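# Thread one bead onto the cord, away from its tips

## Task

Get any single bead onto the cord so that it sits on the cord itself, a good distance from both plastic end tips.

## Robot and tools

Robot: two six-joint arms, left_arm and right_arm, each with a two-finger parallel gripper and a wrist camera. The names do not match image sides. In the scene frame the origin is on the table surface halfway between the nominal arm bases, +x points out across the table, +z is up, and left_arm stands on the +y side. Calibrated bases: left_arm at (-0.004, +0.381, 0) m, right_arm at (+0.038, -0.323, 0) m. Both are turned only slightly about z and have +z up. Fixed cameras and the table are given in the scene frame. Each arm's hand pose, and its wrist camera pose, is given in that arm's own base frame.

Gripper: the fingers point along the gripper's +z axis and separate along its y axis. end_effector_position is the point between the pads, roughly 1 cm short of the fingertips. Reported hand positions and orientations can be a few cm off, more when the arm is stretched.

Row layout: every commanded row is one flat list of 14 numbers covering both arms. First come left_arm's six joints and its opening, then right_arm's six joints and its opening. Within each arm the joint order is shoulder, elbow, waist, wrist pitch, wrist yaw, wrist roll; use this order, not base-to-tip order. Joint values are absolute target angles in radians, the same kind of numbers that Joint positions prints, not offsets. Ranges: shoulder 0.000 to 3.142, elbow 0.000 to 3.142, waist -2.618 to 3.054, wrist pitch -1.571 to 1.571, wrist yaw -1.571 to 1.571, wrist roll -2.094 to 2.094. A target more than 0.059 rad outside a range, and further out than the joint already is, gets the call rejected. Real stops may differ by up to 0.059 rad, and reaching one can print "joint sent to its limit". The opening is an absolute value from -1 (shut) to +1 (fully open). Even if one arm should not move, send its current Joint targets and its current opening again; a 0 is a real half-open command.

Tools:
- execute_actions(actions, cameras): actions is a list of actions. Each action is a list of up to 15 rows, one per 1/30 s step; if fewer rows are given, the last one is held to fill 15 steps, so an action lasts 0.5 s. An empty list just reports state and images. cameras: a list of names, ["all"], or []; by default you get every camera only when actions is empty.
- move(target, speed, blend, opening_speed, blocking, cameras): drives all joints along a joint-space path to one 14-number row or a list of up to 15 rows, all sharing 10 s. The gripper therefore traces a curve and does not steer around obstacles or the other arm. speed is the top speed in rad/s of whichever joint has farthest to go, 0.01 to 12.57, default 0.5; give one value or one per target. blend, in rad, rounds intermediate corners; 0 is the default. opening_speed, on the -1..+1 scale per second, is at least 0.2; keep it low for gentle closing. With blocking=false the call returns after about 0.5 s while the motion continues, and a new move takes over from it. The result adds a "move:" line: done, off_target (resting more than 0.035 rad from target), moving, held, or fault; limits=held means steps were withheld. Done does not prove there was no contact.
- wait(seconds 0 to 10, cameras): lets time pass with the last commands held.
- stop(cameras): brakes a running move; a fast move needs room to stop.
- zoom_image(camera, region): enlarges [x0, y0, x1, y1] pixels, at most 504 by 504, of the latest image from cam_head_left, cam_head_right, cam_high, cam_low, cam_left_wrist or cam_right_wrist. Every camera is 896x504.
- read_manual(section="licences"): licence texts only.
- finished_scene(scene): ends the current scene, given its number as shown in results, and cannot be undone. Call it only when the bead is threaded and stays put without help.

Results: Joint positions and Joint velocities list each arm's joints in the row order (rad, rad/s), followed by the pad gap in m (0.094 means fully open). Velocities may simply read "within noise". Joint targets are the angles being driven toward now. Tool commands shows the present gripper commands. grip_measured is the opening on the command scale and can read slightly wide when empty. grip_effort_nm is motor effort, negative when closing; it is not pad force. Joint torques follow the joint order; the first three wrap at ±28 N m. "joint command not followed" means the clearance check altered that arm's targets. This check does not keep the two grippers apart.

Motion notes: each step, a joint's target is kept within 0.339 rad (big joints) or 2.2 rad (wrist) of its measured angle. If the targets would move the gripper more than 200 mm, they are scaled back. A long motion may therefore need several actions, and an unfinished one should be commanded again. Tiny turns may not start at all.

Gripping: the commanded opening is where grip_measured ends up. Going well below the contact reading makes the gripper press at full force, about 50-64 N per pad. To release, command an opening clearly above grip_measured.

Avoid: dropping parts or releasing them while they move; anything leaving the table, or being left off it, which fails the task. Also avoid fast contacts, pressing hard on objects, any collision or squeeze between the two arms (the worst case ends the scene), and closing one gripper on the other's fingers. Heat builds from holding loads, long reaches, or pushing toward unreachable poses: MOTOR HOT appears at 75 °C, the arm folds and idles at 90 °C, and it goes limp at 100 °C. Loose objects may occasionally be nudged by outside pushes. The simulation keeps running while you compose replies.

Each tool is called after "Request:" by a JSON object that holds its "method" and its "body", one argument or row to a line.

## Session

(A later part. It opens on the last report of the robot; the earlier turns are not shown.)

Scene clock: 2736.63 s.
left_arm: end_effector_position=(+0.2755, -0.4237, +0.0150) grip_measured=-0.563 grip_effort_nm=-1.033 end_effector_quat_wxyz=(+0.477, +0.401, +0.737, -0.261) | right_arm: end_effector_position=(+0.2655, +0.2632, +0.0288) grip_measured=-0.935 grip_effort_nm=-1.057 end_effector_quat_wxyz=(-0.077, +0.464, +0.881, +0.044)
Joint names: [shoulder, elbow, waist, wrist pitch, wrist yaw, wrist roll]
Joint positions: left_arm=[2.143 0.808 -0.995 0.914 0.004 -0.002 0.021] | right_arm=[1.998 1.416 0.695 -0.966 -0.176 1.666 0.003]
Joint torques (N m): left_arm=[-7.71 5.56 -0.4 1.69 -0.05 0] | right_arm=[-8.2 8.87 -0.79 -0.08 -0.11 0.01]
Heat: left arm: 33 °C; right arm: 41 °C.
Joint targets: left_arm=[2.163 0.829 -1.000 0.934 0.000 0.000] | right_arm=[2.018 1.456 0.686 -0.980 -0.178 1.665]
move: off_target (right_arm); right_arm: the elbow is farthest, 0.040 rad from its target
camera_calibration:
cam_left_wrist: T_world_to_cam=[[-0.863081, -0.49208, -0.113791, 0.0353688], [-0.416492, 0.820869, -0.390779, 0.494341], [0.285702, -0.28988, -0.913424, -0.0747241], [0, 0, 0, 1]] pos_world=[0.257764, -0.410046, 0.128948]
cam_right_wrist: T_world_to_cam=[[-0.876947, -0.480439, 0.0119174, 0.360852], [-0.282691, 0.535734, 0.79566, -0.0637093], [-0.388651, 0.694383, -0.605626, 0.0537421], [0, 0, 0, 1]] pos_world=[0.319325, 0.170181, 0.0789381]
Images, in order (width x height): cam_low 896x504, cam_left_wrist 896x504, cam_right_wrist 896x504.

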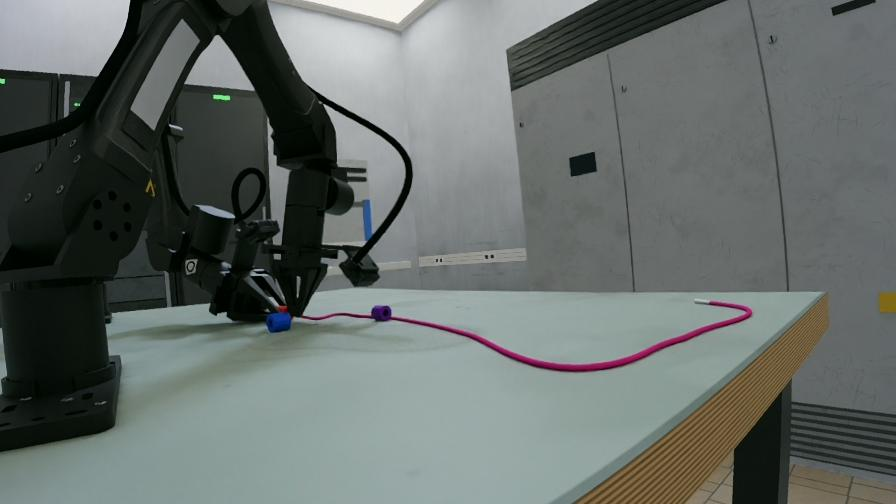

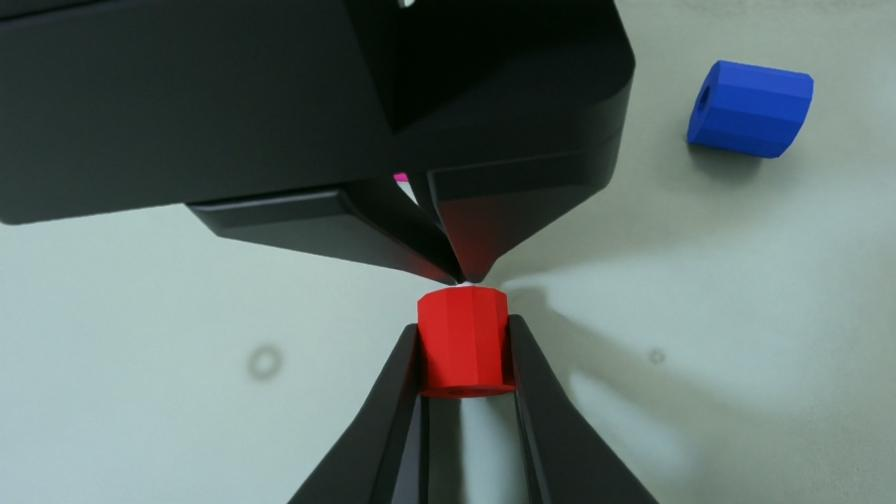

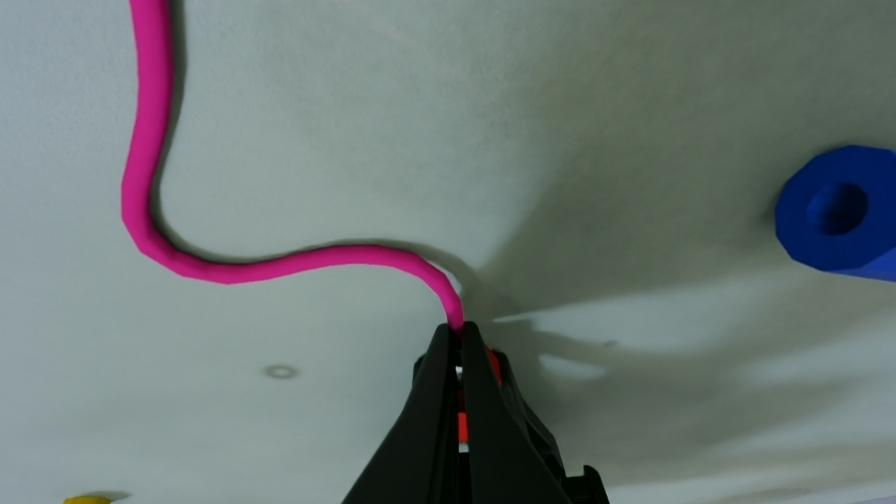

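Request:
{"method": "move", "body": {
  "target": [
    [2.163, 0.829, -1.000, 0.934, 0.0, 0.0, -0.68, 2.018, 1.456, 0.686, -0.980, -0.178, 1.665, -0.66],
    [2.163, 0.829, -1.000, 0.934, 0.0, 0.0, -0.68, 2.031, 1.456, 0.647, -0.980, -0.178, 1.620, -0.66]
  ],
  "speed": 0.06,
  "opening_speed": 0.6,
  "cameras": ["cam_left_wrist", "cam_low", "cam_right_wrist"]
}}

Request:
{"method": "zoom_image", "body": {
  "camera": "cam_low",
  "region": [240, 270, 360, 340]
}}

Request:
{"method": "zoom_image", "body": {
  "camera": "cam_right_wrist",
  "region": [360, 240, 600, 460]
}}

Scene clock: 2801.87 s.
left_arm: end_effector_position=(+0.2755, -0.4237, +0.0150) grip_measured=-0.563 grip_effort_nm=-1.028 end_effector_quat_wxyz=(+0.477, +0.401, +0.737, -0.261) | right_arm: end_effector_position=(+0.2746, +0.2519, +0.0241) grip_measured=-0.663 grip_effort_nm=0.129 end_effector_quat_wxyz=(-0.079, +0.462, +0.882, +0.042)
Joint names: [shoulder, elbow, waist, wrist pitch, wrist yaw, wrist roll]
Joint positions: left_arm=[2.143 0.808 -0.995 0.914 0.004 -0.002 0.021] | right_arm=[2.011 1.416 0.655 -0.966 -0.178 1.621 0.016]
Joint torques (N m): left_arm=[-7.72 5.57 -0.4 1.69 -0.05 0.01] | right_arm=[-8.32 8.75 -0.69 -0.1 -0.1 0]
Heat: left arm: 33 °C; right arm: 40 °C.
Joint targets: left_arm=[2.163 0.829 -1.000 0.934 0.000 0.000] | right_arm=[2.031 1.456 0.647 -0.980 -0.178 1.620]
move: off_target (right_arm); right_arm: the elbow is farthest, 0.040 rad from its target
camera_calibration:
cam_left_wrist: T_world_to_cam=[[-0.863081, -0.49208, -0.113791, 0.0353688], [-0.416492, 0.820869, -0.390779, 0.494341], [0.285702, -0.28988, -0.913424, -0.0747241], [0, 0, 0, 1]] pos_world=[0.257764, -0.410046, 0.128948]
cam_right_wrist: T_world_to_cam=[[-0.874632, -0.484475, 0.0173814, 0.363764], [-0.281413, 0.536582, 0.795542, -0.0519088], [-0.394747, 0.690915, -0.605649, 0.0648402], [0, 0, 0, 1]] pos_world=[0.329147, 0.159289, 0.0742433]
Images, in order (width x height): cam_low 896x504, cam_left_wrist 896x504, cam_right_wrist 896x504.

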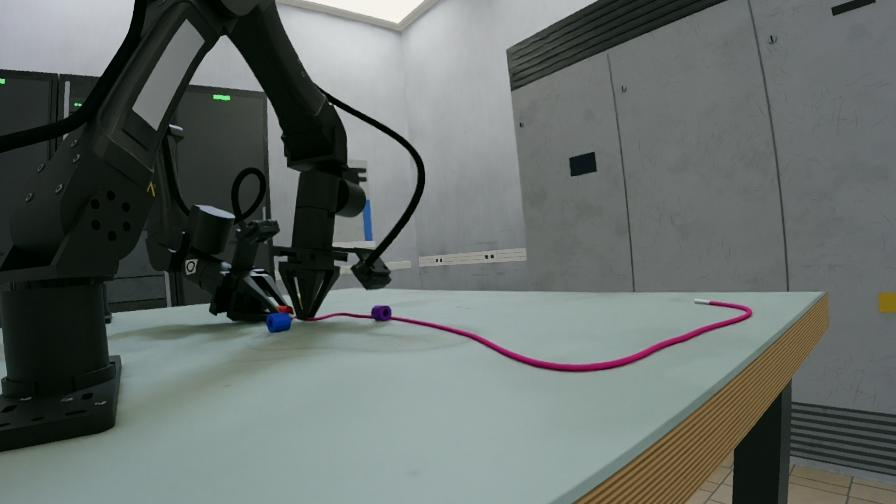

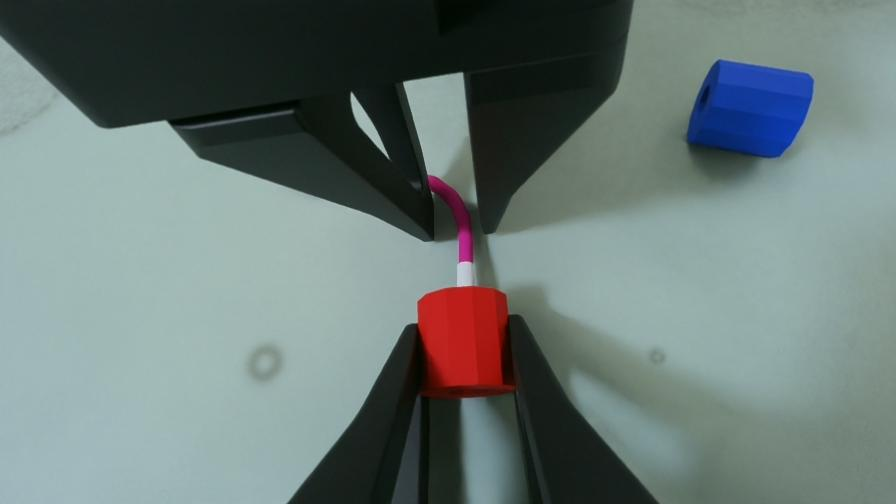

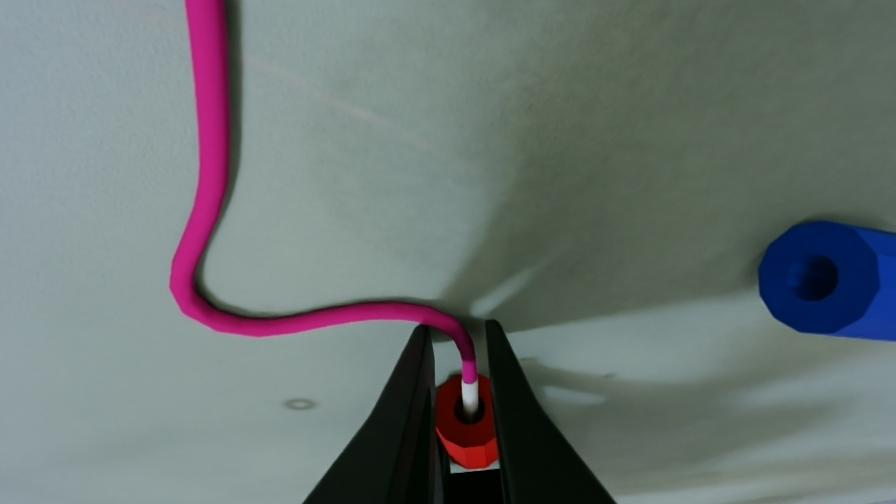

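Scaled by 4.200 from the camera's 896x504 image, which has a finer 1280x720 frame.

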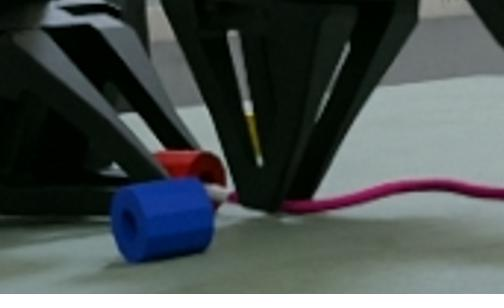

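Scaled by 2.100 from the camera's 896x504 image, which has a finer 1280x720 frame.

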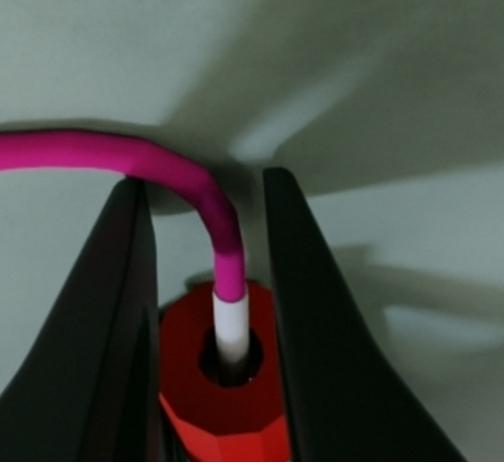

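Request:
{"method": "move", "body": {
  "target": [
    [2.163, 0.829, -1.000, 0.934, 0.0, 0.0, -0.68, 2.031, 1.456, 0.647, -0.980, -0.178, 1.620, -1.0],
    [2.163, 0.829, -1.000, 0.934, 0.0, 0.0, -0.68, 1.966, 1.456, 0.655, -0.980, -0.178, 1.622, -1.0],
    [2.163, 0.829, -1.000, 0.934, 0.0, 0.0, -0.68, 1.953, 1.456, 0.708, -0.980, -0.178, 1.676, -1.0]
  ],
  "speed": 0.06,
  "opening_speed": 0.8,
  "cameras": ["cam_left_wrist", "cam_low", "cam_right_wrist"]
}}

Request:
{"method": "zoom_image", "body": {
  "camera": "cam_left_wrist",
  "region": [340, 200, 580, 500]
}}

Request:
{"method": "zoom_image", "body": {
  "camera": "cam_right_wrist",
  "region": [360, 240, 600, 460]
}}

Scene clock: 2818.20 s.
left_arm: end_effector_position=(+0.2755, -0.4237, +0.0150) grip_measured=-0.563 grip_effort_nm=-1.033 end_effector_quat_wxyz=(+0.477, +0.401, +0.737, -0.261) | right_arm: end_effector_position=(+0.2640, +0.2647, +0.0288) grip_measured=-0.955 grip_effort_nm=-1.053 end_effector_quat_wxyz=(-0.078, +0.462, +0.882, +0.044)
Joint names: [shoulder, elbow, waist, wrist pitch, wrist yaw, wrist roll]
Joint positions: left_arm=[2.143 0.808 -0.995 0.914 0.004 -0.002 0.021] | right_arm=[1.998 1.416 0.7 -0.966 -0.178 1.666 0.002]
Joint torques (N m): left_arm=[-7.72 5.59 -0.4 1.7 -0.05 0.01] | right_arm=[-13.31 8.84 0.87 -0.07 -0.1 0.08]
Heat: left arm: 33 °C; right arm: 40 °C.
Joint targets: left_arm=[2.163 0.829 -1.000 0.934 0.000 0.000] | right_arm=[1.953 1.456 0.708 -0.980 -0.178 1.676]
move: off_target (right_arm); right_arm: the shoulder is farthest, 0.045 rad from its target
camera_calibration:
cam_left_wrist: T_world_to_cam=[[-0.863081, -0.49208, -0.113791, 0.0353688], [-0.416492, 0.820869, -0.390779, 0.494341], [0.285702, -0.28988, -0.913424, -0.0747241], [0, 0, 0, 1]] pos_world=[0.257764, -0.410046, 0.128948]
cam_right_wrist: T_world_to_cam=[[-0.874314, -0.485208, 0.0121802, 0.360851], [-0.284835, 0.533251, 0.796562, -0.0637493], [-0.392994, 0.692976, -0.604434, 0.0536882], [0, 0, 0, 1]] pos_world=[0.318438, 0.171877, 0.078836]
Images, in order (width x height): cam_low 896x504, cam_left_wrist 896x504, cam_right_wrist 896x504.

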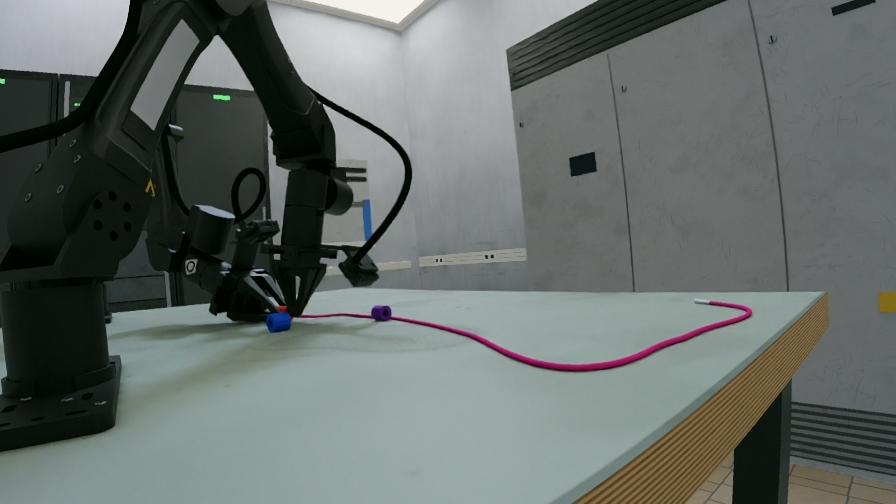

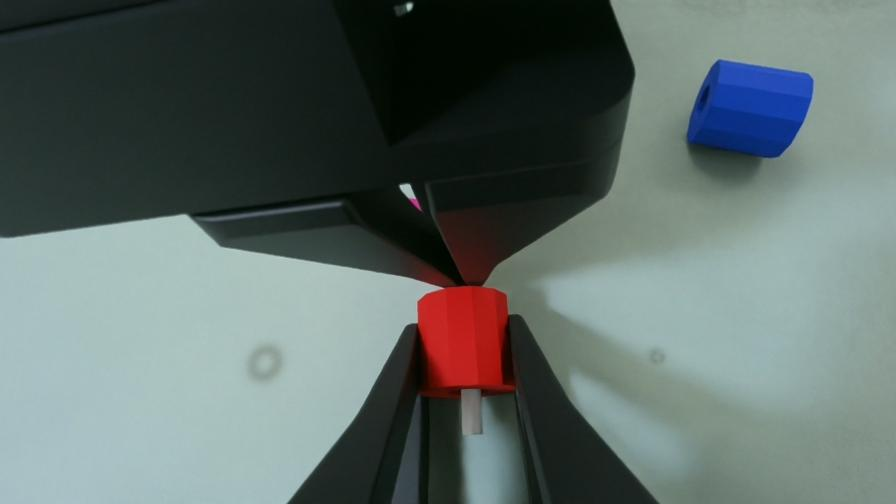

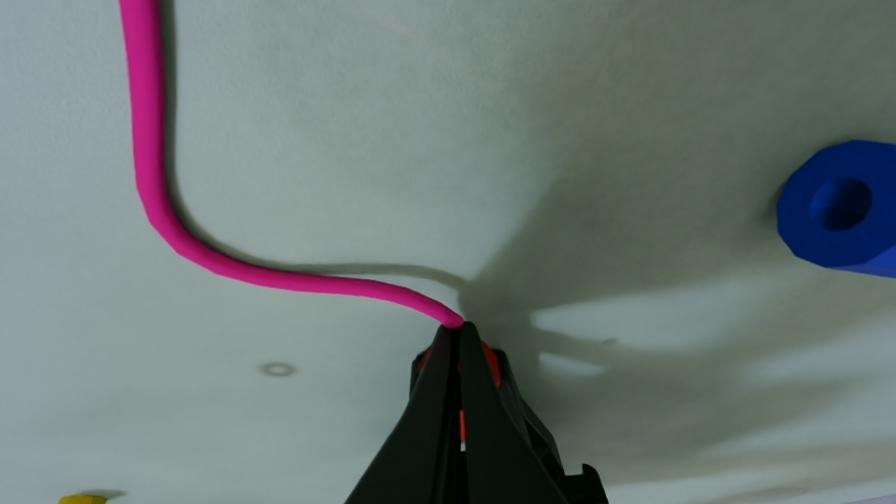

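Scaled by 1.680 from the camera's 896x504 image, which has a finer 1280x720 frame.

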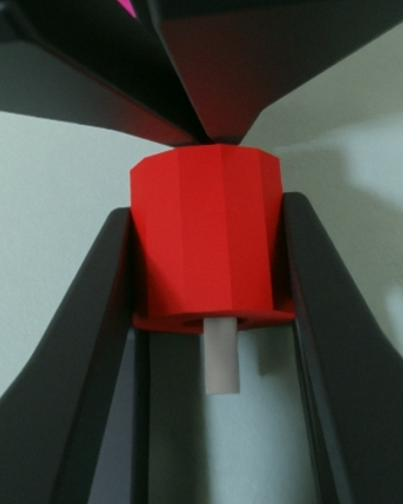

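Scaled by 2.100 from the camera's 896x504 image, which has a finer 1280x720 frame.

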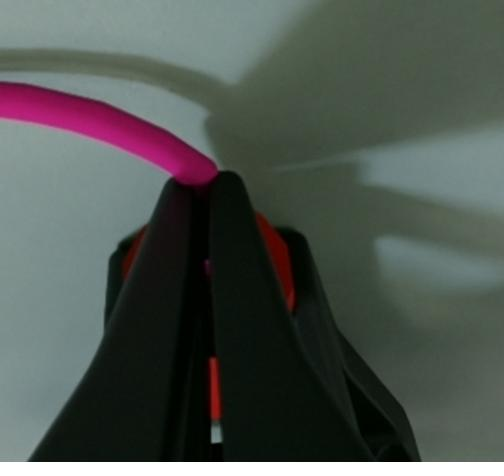

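Request:
{"method": "move", "body": {
  "target": [
    [2.163, 0.829, -1.000, 0.934, 0.0, 0.0, -0.68, 1.953, 1.456, 0.706, -0.980, -0.178, 1.676, -0.55],
    [2.163, 0.829, -1.000, 0.934, 0.0, 0.0, -0.68, 2.030, 1.456, 0.647, -0.980, -0.178, 1.620, -0.55]
  ],
  "speed": 0.06,
  "opening_speed": 0.6,
  "cameras": ["cam_left_wrist", "cam_right_wrist"]
}}

Scene clock: 2858.97 s.
left_arm: end_effector_position=(+0.2755, -0.4237, +0.0150) grip_measured=-0.563 grip_effort_nm=-1.028 end_effector_quat_wxyz=(+0.477, +0.401, +0.737, -0.261) | right_arm: end_effector_position=(+0.2754, +0.2535, +0.0257) grip_measured=-0.553 grip_effort_nm=0.134 end_effector_quat_wxyz=(-0.079, +0.462, +0.882, +0.045)
Joint names: [shoulder, elbow, waist, wrist pitch, wrist yaw, wrist roll]
Joint positions: left_arm=[2.143 0.808 -0.995 0.914 0.004 -0.002 0.021] | right_arm=[2.01 1.421 0.655 -0.966 -0.182 1.621 0.021]
Joint torques (N m): left_arm=[-7.72 5.56 -0.4 1.69 -0.05 0.01] | right_arm=[-8.34 8.46 -0.73 -0.09 -0.06 0.03]
Heat: left arm: 33 °C; right arm: 44 °C.
Joint targets: left_arm=[2.163 0.829 -1.000 0.934 0.000 0.000] | right_arm=[2.030 1.456 0.647 -0.980 -0.178 1.620]
move: done
camera_calibration:
cam_left_wrist: T_world_to_cam=[[-0.863081, -0.49208, -0.113791, 0.0353688], [-0.416492, 0.820869, -0.390779, 0.494341], [0.285702, -0.28988, -0.913424, -0.0747241], [0, 0, 0, 1]] pos_world=[0.257764, -0.410046, 0.128948]
cam_right_wrist: T_world_to_cam=[[-0.874432, -0.484991, 0.0123429, 0.365368], [-0.283393, 0.531273, 0.798396, -0.0520559], [-0.393772, 0.694646, -0.602006, 0.0637533], [0, 0, 0, 1]] pos_world=[0.329842, 0.16057, 0.0754314]
Images, in order (width x height): cam_left_wrist 896x504, cam_right_wrist 896x504.

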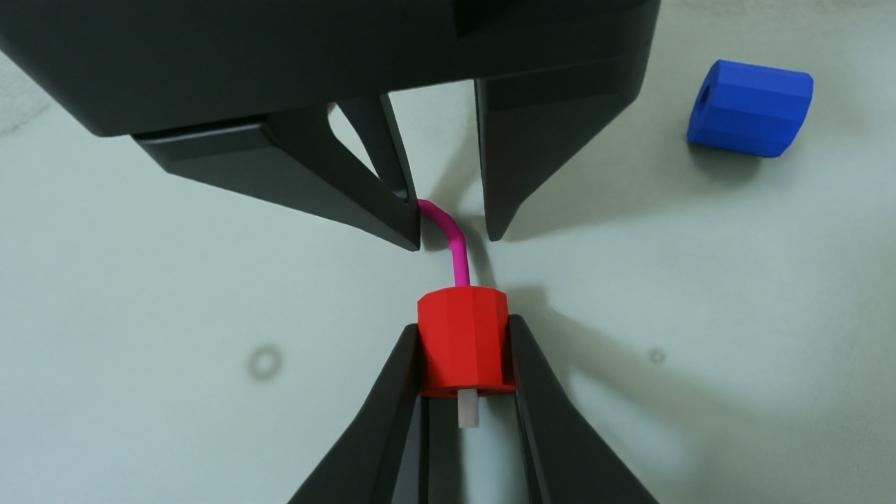

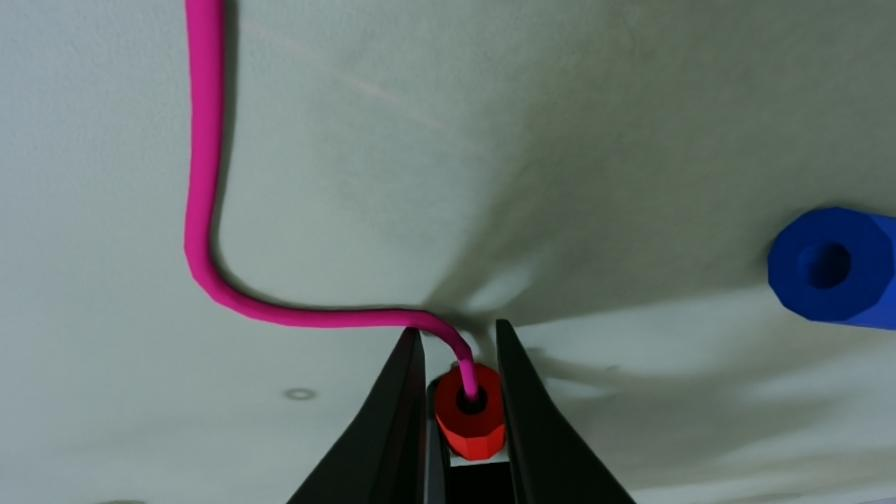

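Request:
{"method": "move", "body": {
  "target": [
    [2.163, 0.829, -1.000, 0.934, 0.0, 0.0, -0.68, 2.030, 1.456, 0.647, -0.980, -0.178, 1.620, -1.0],
    [2.163, 0.829, -1.000, 0.934, 0.0, 0.0, -0.68, 1.966, 1.456, 0.655, -0.980, -0.178, 1.622, -1.0],
    [2.163, 0.829, -1.000, 0.934, 0.0, 0.0, -0.68, 1.953, 1.456, 0.710, -0.980, -0.178, 1.676, -1.0]
  ],
  "speed": 0.06,
  "opening_speed": 0.8,
  "cameras": ["cam_left_wrist", "cam_right_wrist"]
}}

Scene clock: 2869.00 s.
left_arm: end_effector_position=(+0.2755, -0.4237, +0.0150) grip_measured=-0.563 grip_effort_nm=-1.023 end_effector_quat_wxyz=(+0.477, +0.401, +0.737, -0.261) | right_arm: end_effector_position=(+0.2651, +0.2673, +0.0308) grip_measured=-0.986 grip_effort_nm=-0.755 end_effector_quat_wxyz=(-0.078, +0.461, +0.883, +0.048)
Joint names: [shoulder, elbow, waist, wrist pitch, wrist yaw, wrist roll]
Joint positions: left_arm=[2.143 0.808 -0.995 0.914 0.004 -0.002 0.021] | right_arm=[1.998 1.425 0.701 -0.967 -0.181 1.666 0.001]
Joint torques (N m): left_arm=[-7.71 5.59 -0.42 1.69 -0.05 0.01] | right_arm=[-13.39 8.14 0.72 -0.05 -0.08 0.11]
Heat: left arm: 33 °C; right arm: 43 °C.
Joint targets: left_arm=[2.163 0.829 -1.000 0.934 0.000 0.000] | right_arm=[1.953 1.456 0.710 -0.980 -0.178 1.676]
move: off_target (right_arm); right_arm: the shoulder is farthest, 0.045 rad from its target
camera_calibration:
cam_left_wrist: T_world_to_cam=[[-0.863081, -0.49208, -0.113791, 0.0353688], [-0.416492, 0.820869, -0.390779, 0.494341], [0.285702, -0.28988, -0.913424, -0.0747241], [0, 0, 0, 1]] pos_world=[0.257764, -0.410046, 0.128948]
cam_right_wrist: T_world_to_cam=[[-0.873379, -0.487007, 0.00569023, 0.363393], [-0.288575, 0.52686, 0.799464, -0.0638437], [-0.392343, 0.696593, -0.600687, 0.0521894], [0, 0, 0, 1]] pos_world=[0.319432, 0.174257, 0.0803224]
Images, in order (width x height): cam_left_wrist 896x504, cam_right_wrist 896x504.

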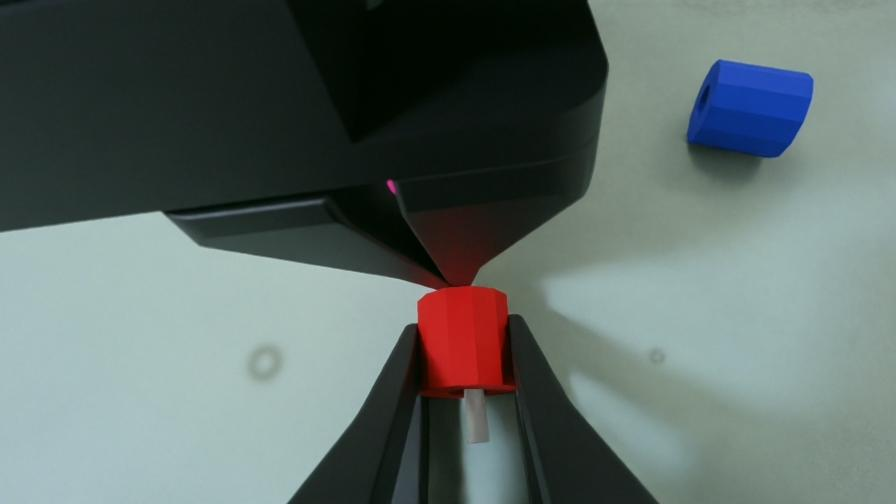

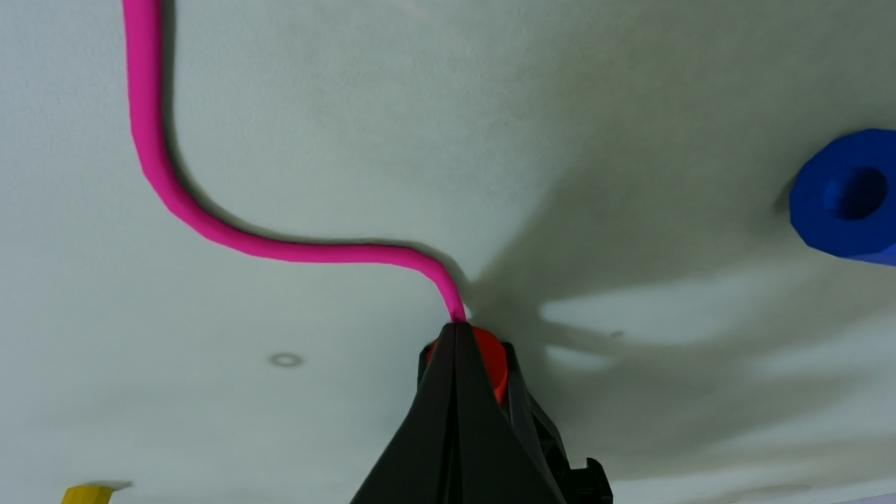

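Request:
{"method": "move", "body": {
  "target": [
    [2.163, 0.829, -1.000, 0.934, 0.0, 0.0, -0.68, 1.953, 1.456, 0.706, -0.980, -0.178, 1.676, -0.6],
    [2.163, 0.829, -1.000, 0.934, 0.0, 0.0, -0.68, 2.039, 1.456, 0.645, -0.980, -0.178, 1.620, -0.6]
  ],
  "speed": 0.06,
  "opening_speed": 0.6,
  "cameras": ["cam_left_wrist", "cam_right_wrist", "cam_low"]
}}

Request:
{"method": "zoom_image", "body": {
  "camera": "cam_right_wrist",
  "region": [360, 240, 600, 460]
}}

Request:
{"method": "zoom_image", "body": {
  "camera": "cam_low",
  "region": [240, 270, 360, 340]
}}

Scene clock: 2881.63 s.
left_arm: end_effector_position=(+0.2755, -0.4237, +0.0150) grip_measured=-0.563 grip_effort_nm=-1.033 end_effector_quat_wxyz=(+0.477, +0.401, +0.737, -0.261) | right_arm: end_effector_position=(+0.2760, +0.2533, +0.0234) grip_measured=-0.603 grip_effort_nm=0.129 end_effector_quat_wxyz=(-0.081, +0.463, +0.882, +0.042)
Joint names: [shoulder, elbow, waist, wrist pitch, wrist yaw, wrist roll]
Joint positions: left_arm=[2.143 0.808 -0.995 0.914 0.004 -0.002 0.021] | right_arm=[2.019 1.425 0.653 -0.967 -0.183 1.621 0.019]
Joint torques (N m): left_arm=[-7.72 5.57 -0.42 1.7 -0.04 0.01] | right_arm=[-8.31 8.08 -0.79 -0.11 -0.06 0]
Heat: left arm: 33 °C; right arm: 44 °C.
Joint targets: left_arm=[2.163 0.829 -1.000 0.934 0.000 0.000] | right_arm=[2.039 1.456 0.645 -0.980 -0.178 1.620]
move: done
camera_calibration:
cam_left_wrist: T_world_to_cam=[[-0.863081, -0.49208, -0.113791, 0.0353688], [-0.416492, 0.820869, -0.390779, 0.494341], [0.285702, -0.28988, -0.913424, -0.0747241], [0, 0, 0, 1]] pos_world=[0.257764, -0.410046, 0.128948]
cam_right_wrist: T_world_to_cam=[[-0.875273, -0.483277, 0.0184616, 0.365394], [-0.278191, 0.534328, 0.798188, -0.0521435], [-0.39561, 0.693496, -0.602126, 0.0635463], [0, 0, 0, 1]] pos_world=[0.330453, 0.160379, 0.0731374]
Images, in order (width x height): cam_low 896x504, cam_left_wrist 896x504, cam_right_wrist 896x504.

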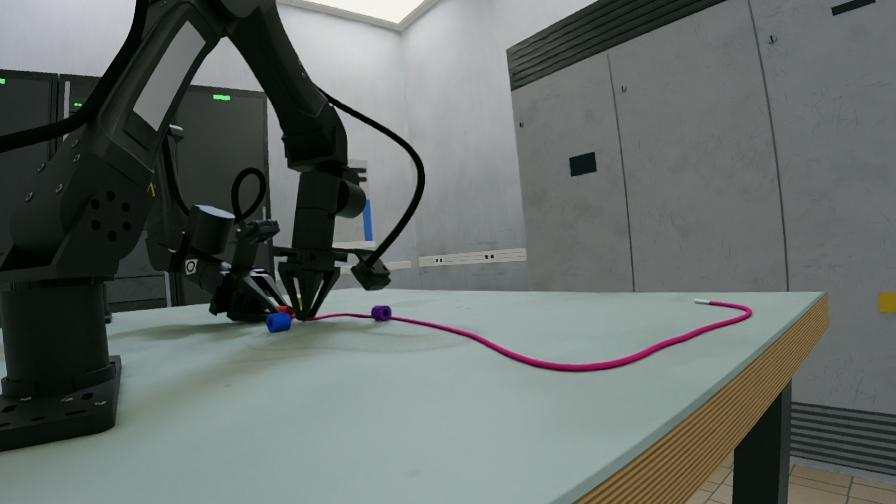

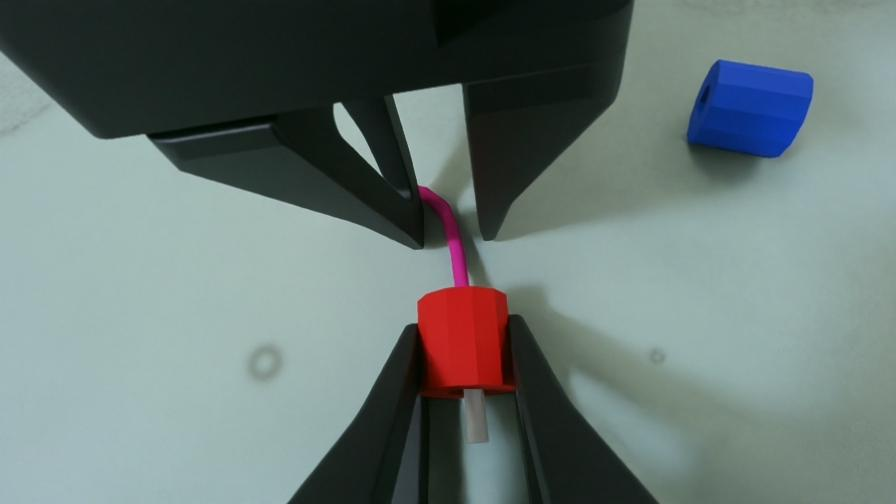

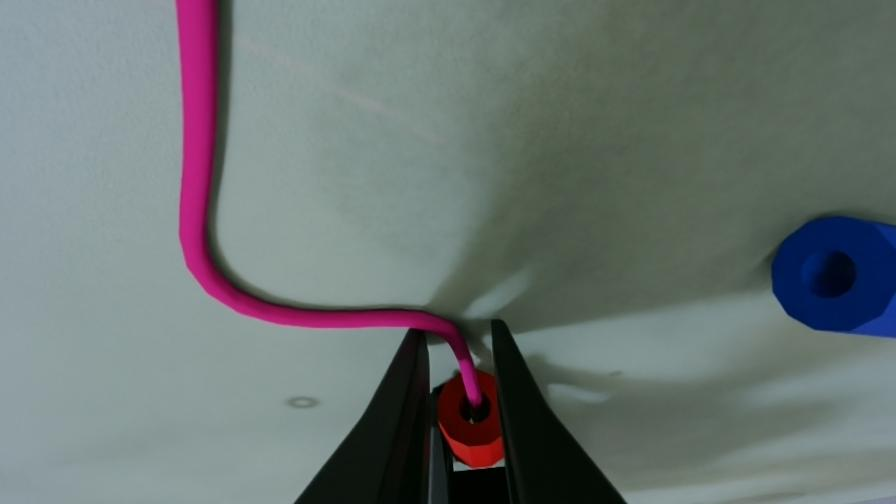

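Scaled by 2.100 from the camera's 896x504 image, which has a finer 1280x720 frame.

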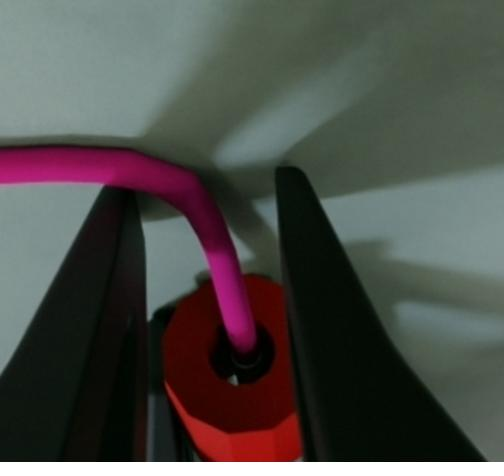

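Scaled by 4.200 from the camera's 896x504 image, which has a finer 1280x720 frame.

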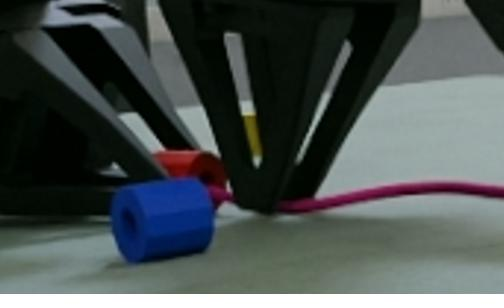

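Request:
{"method": "move", "body": {
  "target": [
    [2.163, 0.829, -1.000, 0.934, 0.0, 0.0, -0.68, 2.039, 1.456, 0.645, -0.980, -0.178, 1.620, -1.0],
    [2.163, 0.829, -1.000, 0.934, 0.0, 0.0, -0.68, 1.975, 1.456, 0.653, -0.980, -0.178, 1.622, -1.0],
    [2.163, 0.829, -1.000, 0.934, 0.0, 0.0, -0.68, 1.957, 1.456, 0.712, -0.980, -0.178, 1.678, -1.0]
  ],
  "speed": 0.06,
  "opening_speed": 0.8,
  "cameras": ["cam_left_wrist", "cam_right_wrist"]
}}

Scene clock: 2893.77 s.
left_arm: end_effector_position=(+0.2755, -0.4237, +0.0150) grip_measured=-0.563 grip_effort_nm=-1.033 end_effector_quat_wxyz=(+0.477, +0.401, +0.737, -0.261) | right_arm: end_effector_position=(+0.2645, +0.2673, +0.0294) grip_measured=-0.951 grip_effort_nm=-1.057 end_effector_quat_wxyz=(-0.079, +0.461, +0.882, +0.046)
Joint names: [shoulder, elbow, waist, wrist pitch, wrist yaw, wrist roll]
Joint positions: left_arm=[2.143 0.808 -0.995 0.914 0.004 -0.002 0.021] | right_arm=[2.003 1.425 0.702 -0.967 -0.182 1.668 0.002]
Joint torques (N m): left_arm=[-7.69 5.59 -0.42 1.69 -0.05 0.01] | right_arm=[-13.44 8.18 0.84 -0.07 -0.07 0.09]
Heat: left arm: 33 °C; right arm: 41 °C.
Joint targets: left_arm=[2.163 0.829 -1.000 0.934 0.000 0.000] | right_arm=[1.957 1.456 0.712 -0.980 -0.178 1.678]
move: off_target (right_arm); right_arm: the shoulder is farthest, 0.046 rad from its target
camera_calibration:
cam_left_wrist: T_world_to_cam=[[-0.863081, -0.49208, -0.113791, 0.0353688], [-0.416492, 0.820869, -0.390779, 0.494341], [0.285702, -0.28988, -0.913424, -0.0747241], [0, 0, 0, 1]] pos_world=[0.257764, -0.410046, 0.128948]
cam_right_wrist: T_world_to_cam=[[-0.874087, -0.485659, 0.0103106, 0.362737], [-0.284706, 0.52938, 0.799187, -0.0645499], [-0.393591, 0.695624, -0.600994, 0.0517143], [0, 0, 0, 1]] pos_world=[0.31904, 0.174364, 0.0789274]
Images, in order (width x height): cam_left_wrist 896x504, cam_right_wrist 896x504.

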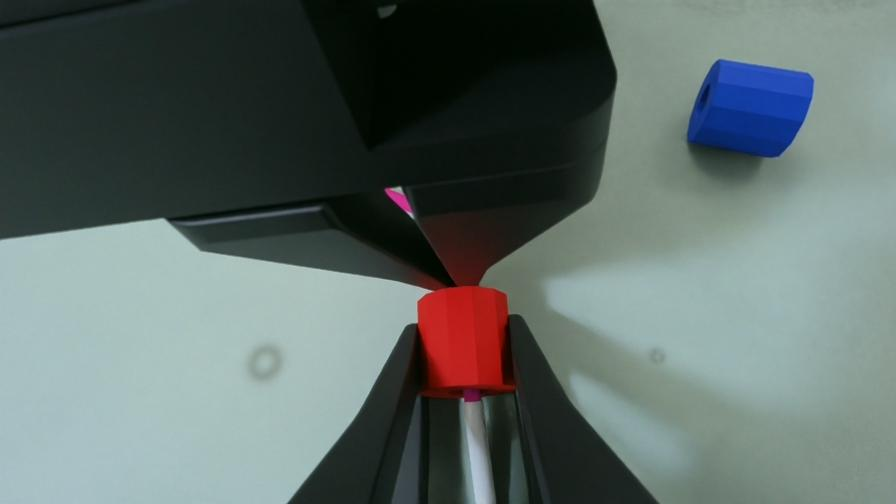

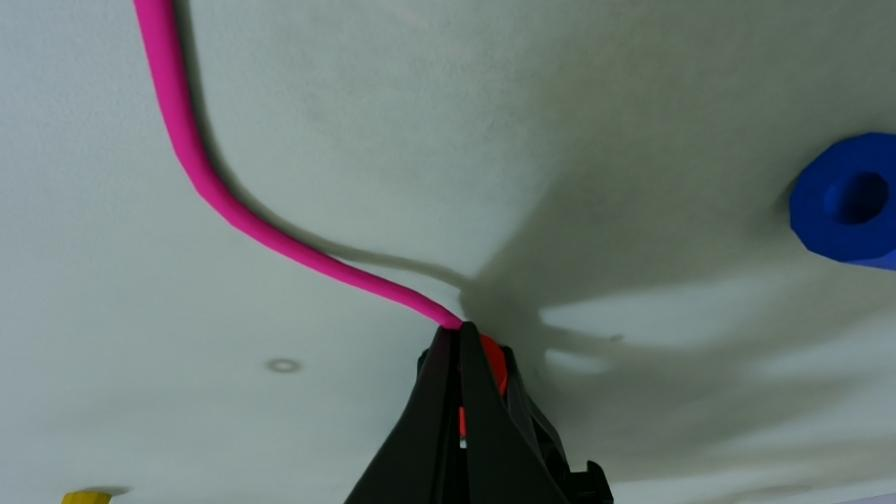

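Request:
{"method": "move", "body": {
  "target": [
    [2.163, 0.829, -1.000, 0.934, 0.0, 0.0, -0.68, 1.957, 1.456, 0.710, -0.980, -0.178, 1.676, -0.6],
    [2.163, 0.829, -1.000, 0.934, 0.0, 0.0, -0.68, 2.041, 1.456, 0.645, -0.980, -0.178, 1.620, -0.6],
    [2.163, 0.829, -1.000, 0.934, 0.0, 0.0, -0.68, 2.041, 1.456, 0.645, -0.980, -0.178, 1.620, -1.0],
    [2.163, 0.829, -1.000, 0.934, 0.0, 0.0, -0.68, 1.977, 1.456, 0.653, -0.980, -0.178, 1.622, -1.0],
    [2.163, 0.829, -1.000, 0.934, 0.0, 0.0, -0.68, 1.957, 1.456, 0.712, -0.980, -0.178, 1.678, -1.0]
  ],
  "speed": 0.08,
  "opening_speed": 1.0,
  "cameras": ["cam_left_wrist", "cam_right_wrist"]
}}

Scene clock: 2912.37 s.
left_arm: end_effector_position=(+0.2755, -0.4237, +0.0150) grip_measured=-0.563 grip_effort_nm=-1.028 end_effector_quat_wxyz=(+0.477, +0.401, +0.737, -0.261) | right_arm: end_effector_position=(+0.2647, +0.2674, +0.0295) grip_measured=-0.958 grip_effort_nm=-1.057 end_effector_quat_wxyz=(-0.079, +0.461, +0.883, +0.046)
Joint names: [shoulder, elbow, waist, wrist pitch, wrist yaw, wrist roll]
Joint positions: left_arm=[2.143 0.808 -0.995 0.914 0.004 -0.002 0.021] | right_arm=[2.003 1.425 0.703 -0.967 -0.181 1.668 0.002]
Joint torques (N m): left_arm=[-7.72 5.59 -0.4 1.69 -0.05 0.01] | right_arm=[-13.42 8.16 0.79 -0.06 -0.08 0.11]
Heat: left arm: 33 °C; right arm: 41 °C.
Joint targets: left_arm=[2.163 0.829 -1.000 0.934 0.000 0.000] | right_arm=[1.957 1.456 0.712 -0.980 -0.178 1.678]
move: off_target (right_arm); right_arm: the shoulder is farthest, 0.046 rad from its target
camera_calibration:
cam_left_wrist: T_world_to_cam=[[-0.863081, -0.49208, -0.113791, 0.0353688], [-0.416492, 0.820869, -0.390779, 0.494341], [0.285702, -0.28988, -0.913424, -0.0747241], [0, 0, 0, 1]] pos_world=[0.257764, -0.410046, 0.128948]
cam_right_wrist: T_world_to_cam=[[-0.873692, -0.486384, 0.00964345, 0.362923], [-0.286014, 0.529601, 0.798573, -0.0643088], [-0.39352, 0.694949, -0.601821, 0.0519639], [0, 0, 0, 1]] pos_world=[0.319139, 0.174466, 0.0791284]
Images, in order (width x height): cam_left_wrist 896x504, cam_right_wrist 896x504.

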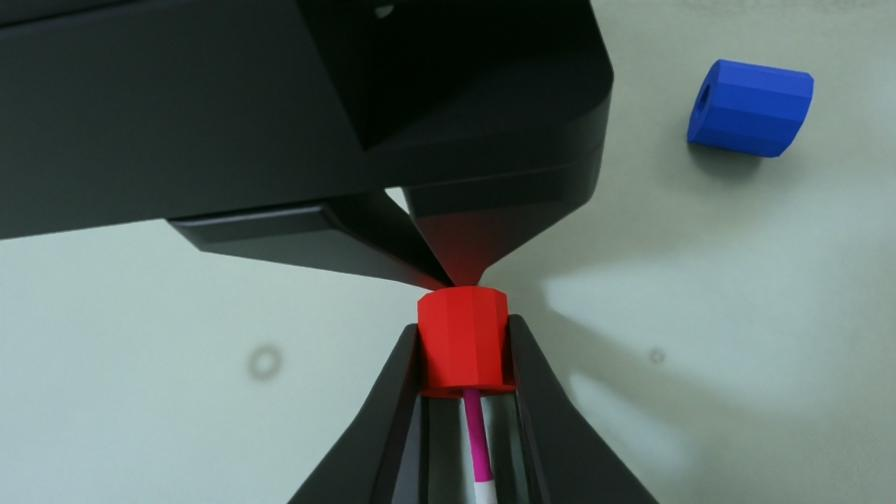

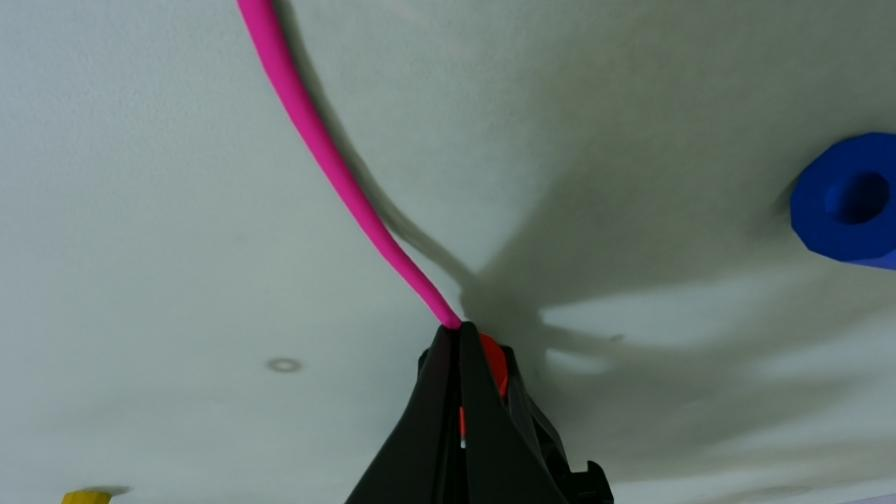

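Request:
{"method": "move", "body": {
  "target": [
    [2.163, 0.829, -1.000, 0.934, 0.0, 0.0, -0.68, 1.957, 1.456, 0.710, -0.980, -0.178, 1.676, -0.6],
    [2.163, 0.829, -1.000, 0.934, 0.0, 0.0, -0.68, 2.041, 1.456, 0.625, -0.980, -0.178, 1.597, -0.6],
    [2.163, 0.829, -1.000, 0.934, 0.0, 0.0, -0.68, 2.041, 1.456, 0.625, -0.980, -0.178, 1.597, -1.0],
    [2.163, 0.829, -1.000, 0.934, 0.0, 0.0, -0.68, 1.977, 1.456, 0.633, -0.980, -0.178, 1.600, -1.0],
    [2.163, 0.829, -1.000, 0.934, 0.0, 0.0, -0.68, 1.957, 1.456, 0.712, -0.980, -0.178, 1.678, -1.0]
  ],
  "speed": 0.1,
  "opening_speed": 1.0,
  "cameras": ["cam_left_wrist", "cam_right_wrist"]
}}

Scene clock: 2929.33 s.
left_arm: end_effector_position=(+0.2755, -0.4237, +0.0150) grip_measured=-0.563 grip_effort_nm=-1.033 end_effector_quat_wxyz=(+0.477, +0.401, +0.737, -0.261) | right_arm: end_effector_position=(+0.2650, +0.2674, +0.0296) grip_measured=-0.960 grip_effort_nm=-1.062 end_effector_quat_wxyz=(-0.078, +0.461, +0.883, +0.046)
Joint names: [shoulder, elbow, waist, wrist pitch, wrist yaw, wrist roll]
Joint positions: left_arm=[2.143 0.808 -0.995 0.914 0.004 -0.002 0.021] | right_arm=[2.003 1.426 0.703 -0.967 -0.179 1.668 0.002]
Joint torques (N m): left_arm=[-7.72 5.6 -0.42 1.69 -0.05 0.01] | right_arm=[-13.41 8.17 0.81 -0.07 -0.09 0.12]
Heat: left arm: 33 °C; right arm: 41 °C.
Joint targets: left_arm=[2.163 0.829 -1.000 0.934 0.000 0.000] | right_arm=[1.957 1.456 0.712 -0.980 -0.178 1.678]
move: off_target (right_arm); right_arm: the shoulder is farthest, 0.046 rad from its target
camera_calibration:
cam_left_wrist: T_world_to_cam=[[-0.863081, -0.49208, -0.113791, 0.0353688], [-0.416492, 0.820869, -0.390779, 0.494341], [0.285702, -0.28988, -0.913424, -0.0747241], [0, 0, 0, 1]] pos_world=[0.257764, -0.410046, 0.128948]
cam_right_wrist: T_world_to_cam=[[-0.873742, -0.486314, 0.0086289, 0.363225], [-0.287218, 0.530188, 0.797751, -0.0642004], [-0.392532, 0.69455, -0.602925, 0.051993], [0, 0, 0, 1]] pos_world=[0.319334, 0.174568, 0.0794296]
Images, in order (width x height): cam_left_wrist 896x504, cam_right_wrist 896x504.

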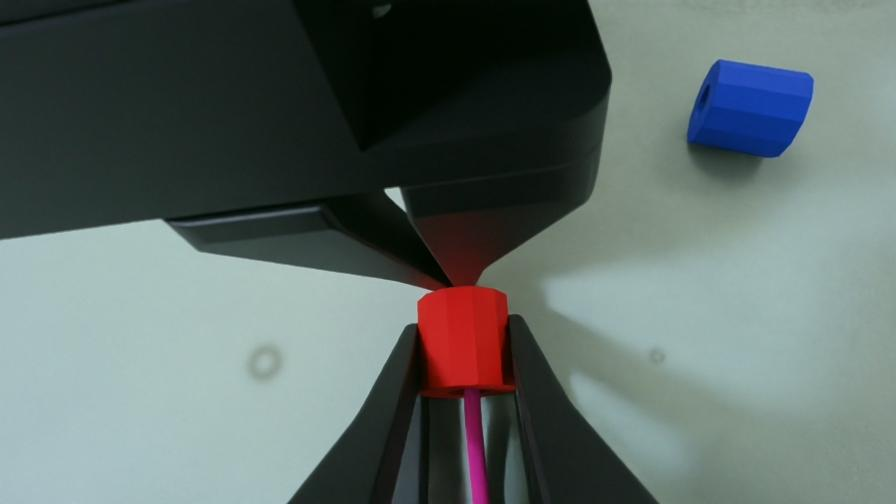

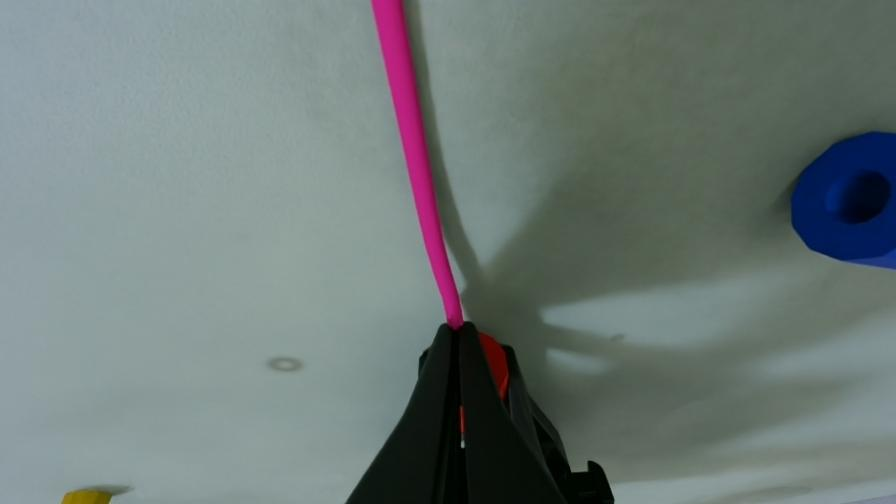

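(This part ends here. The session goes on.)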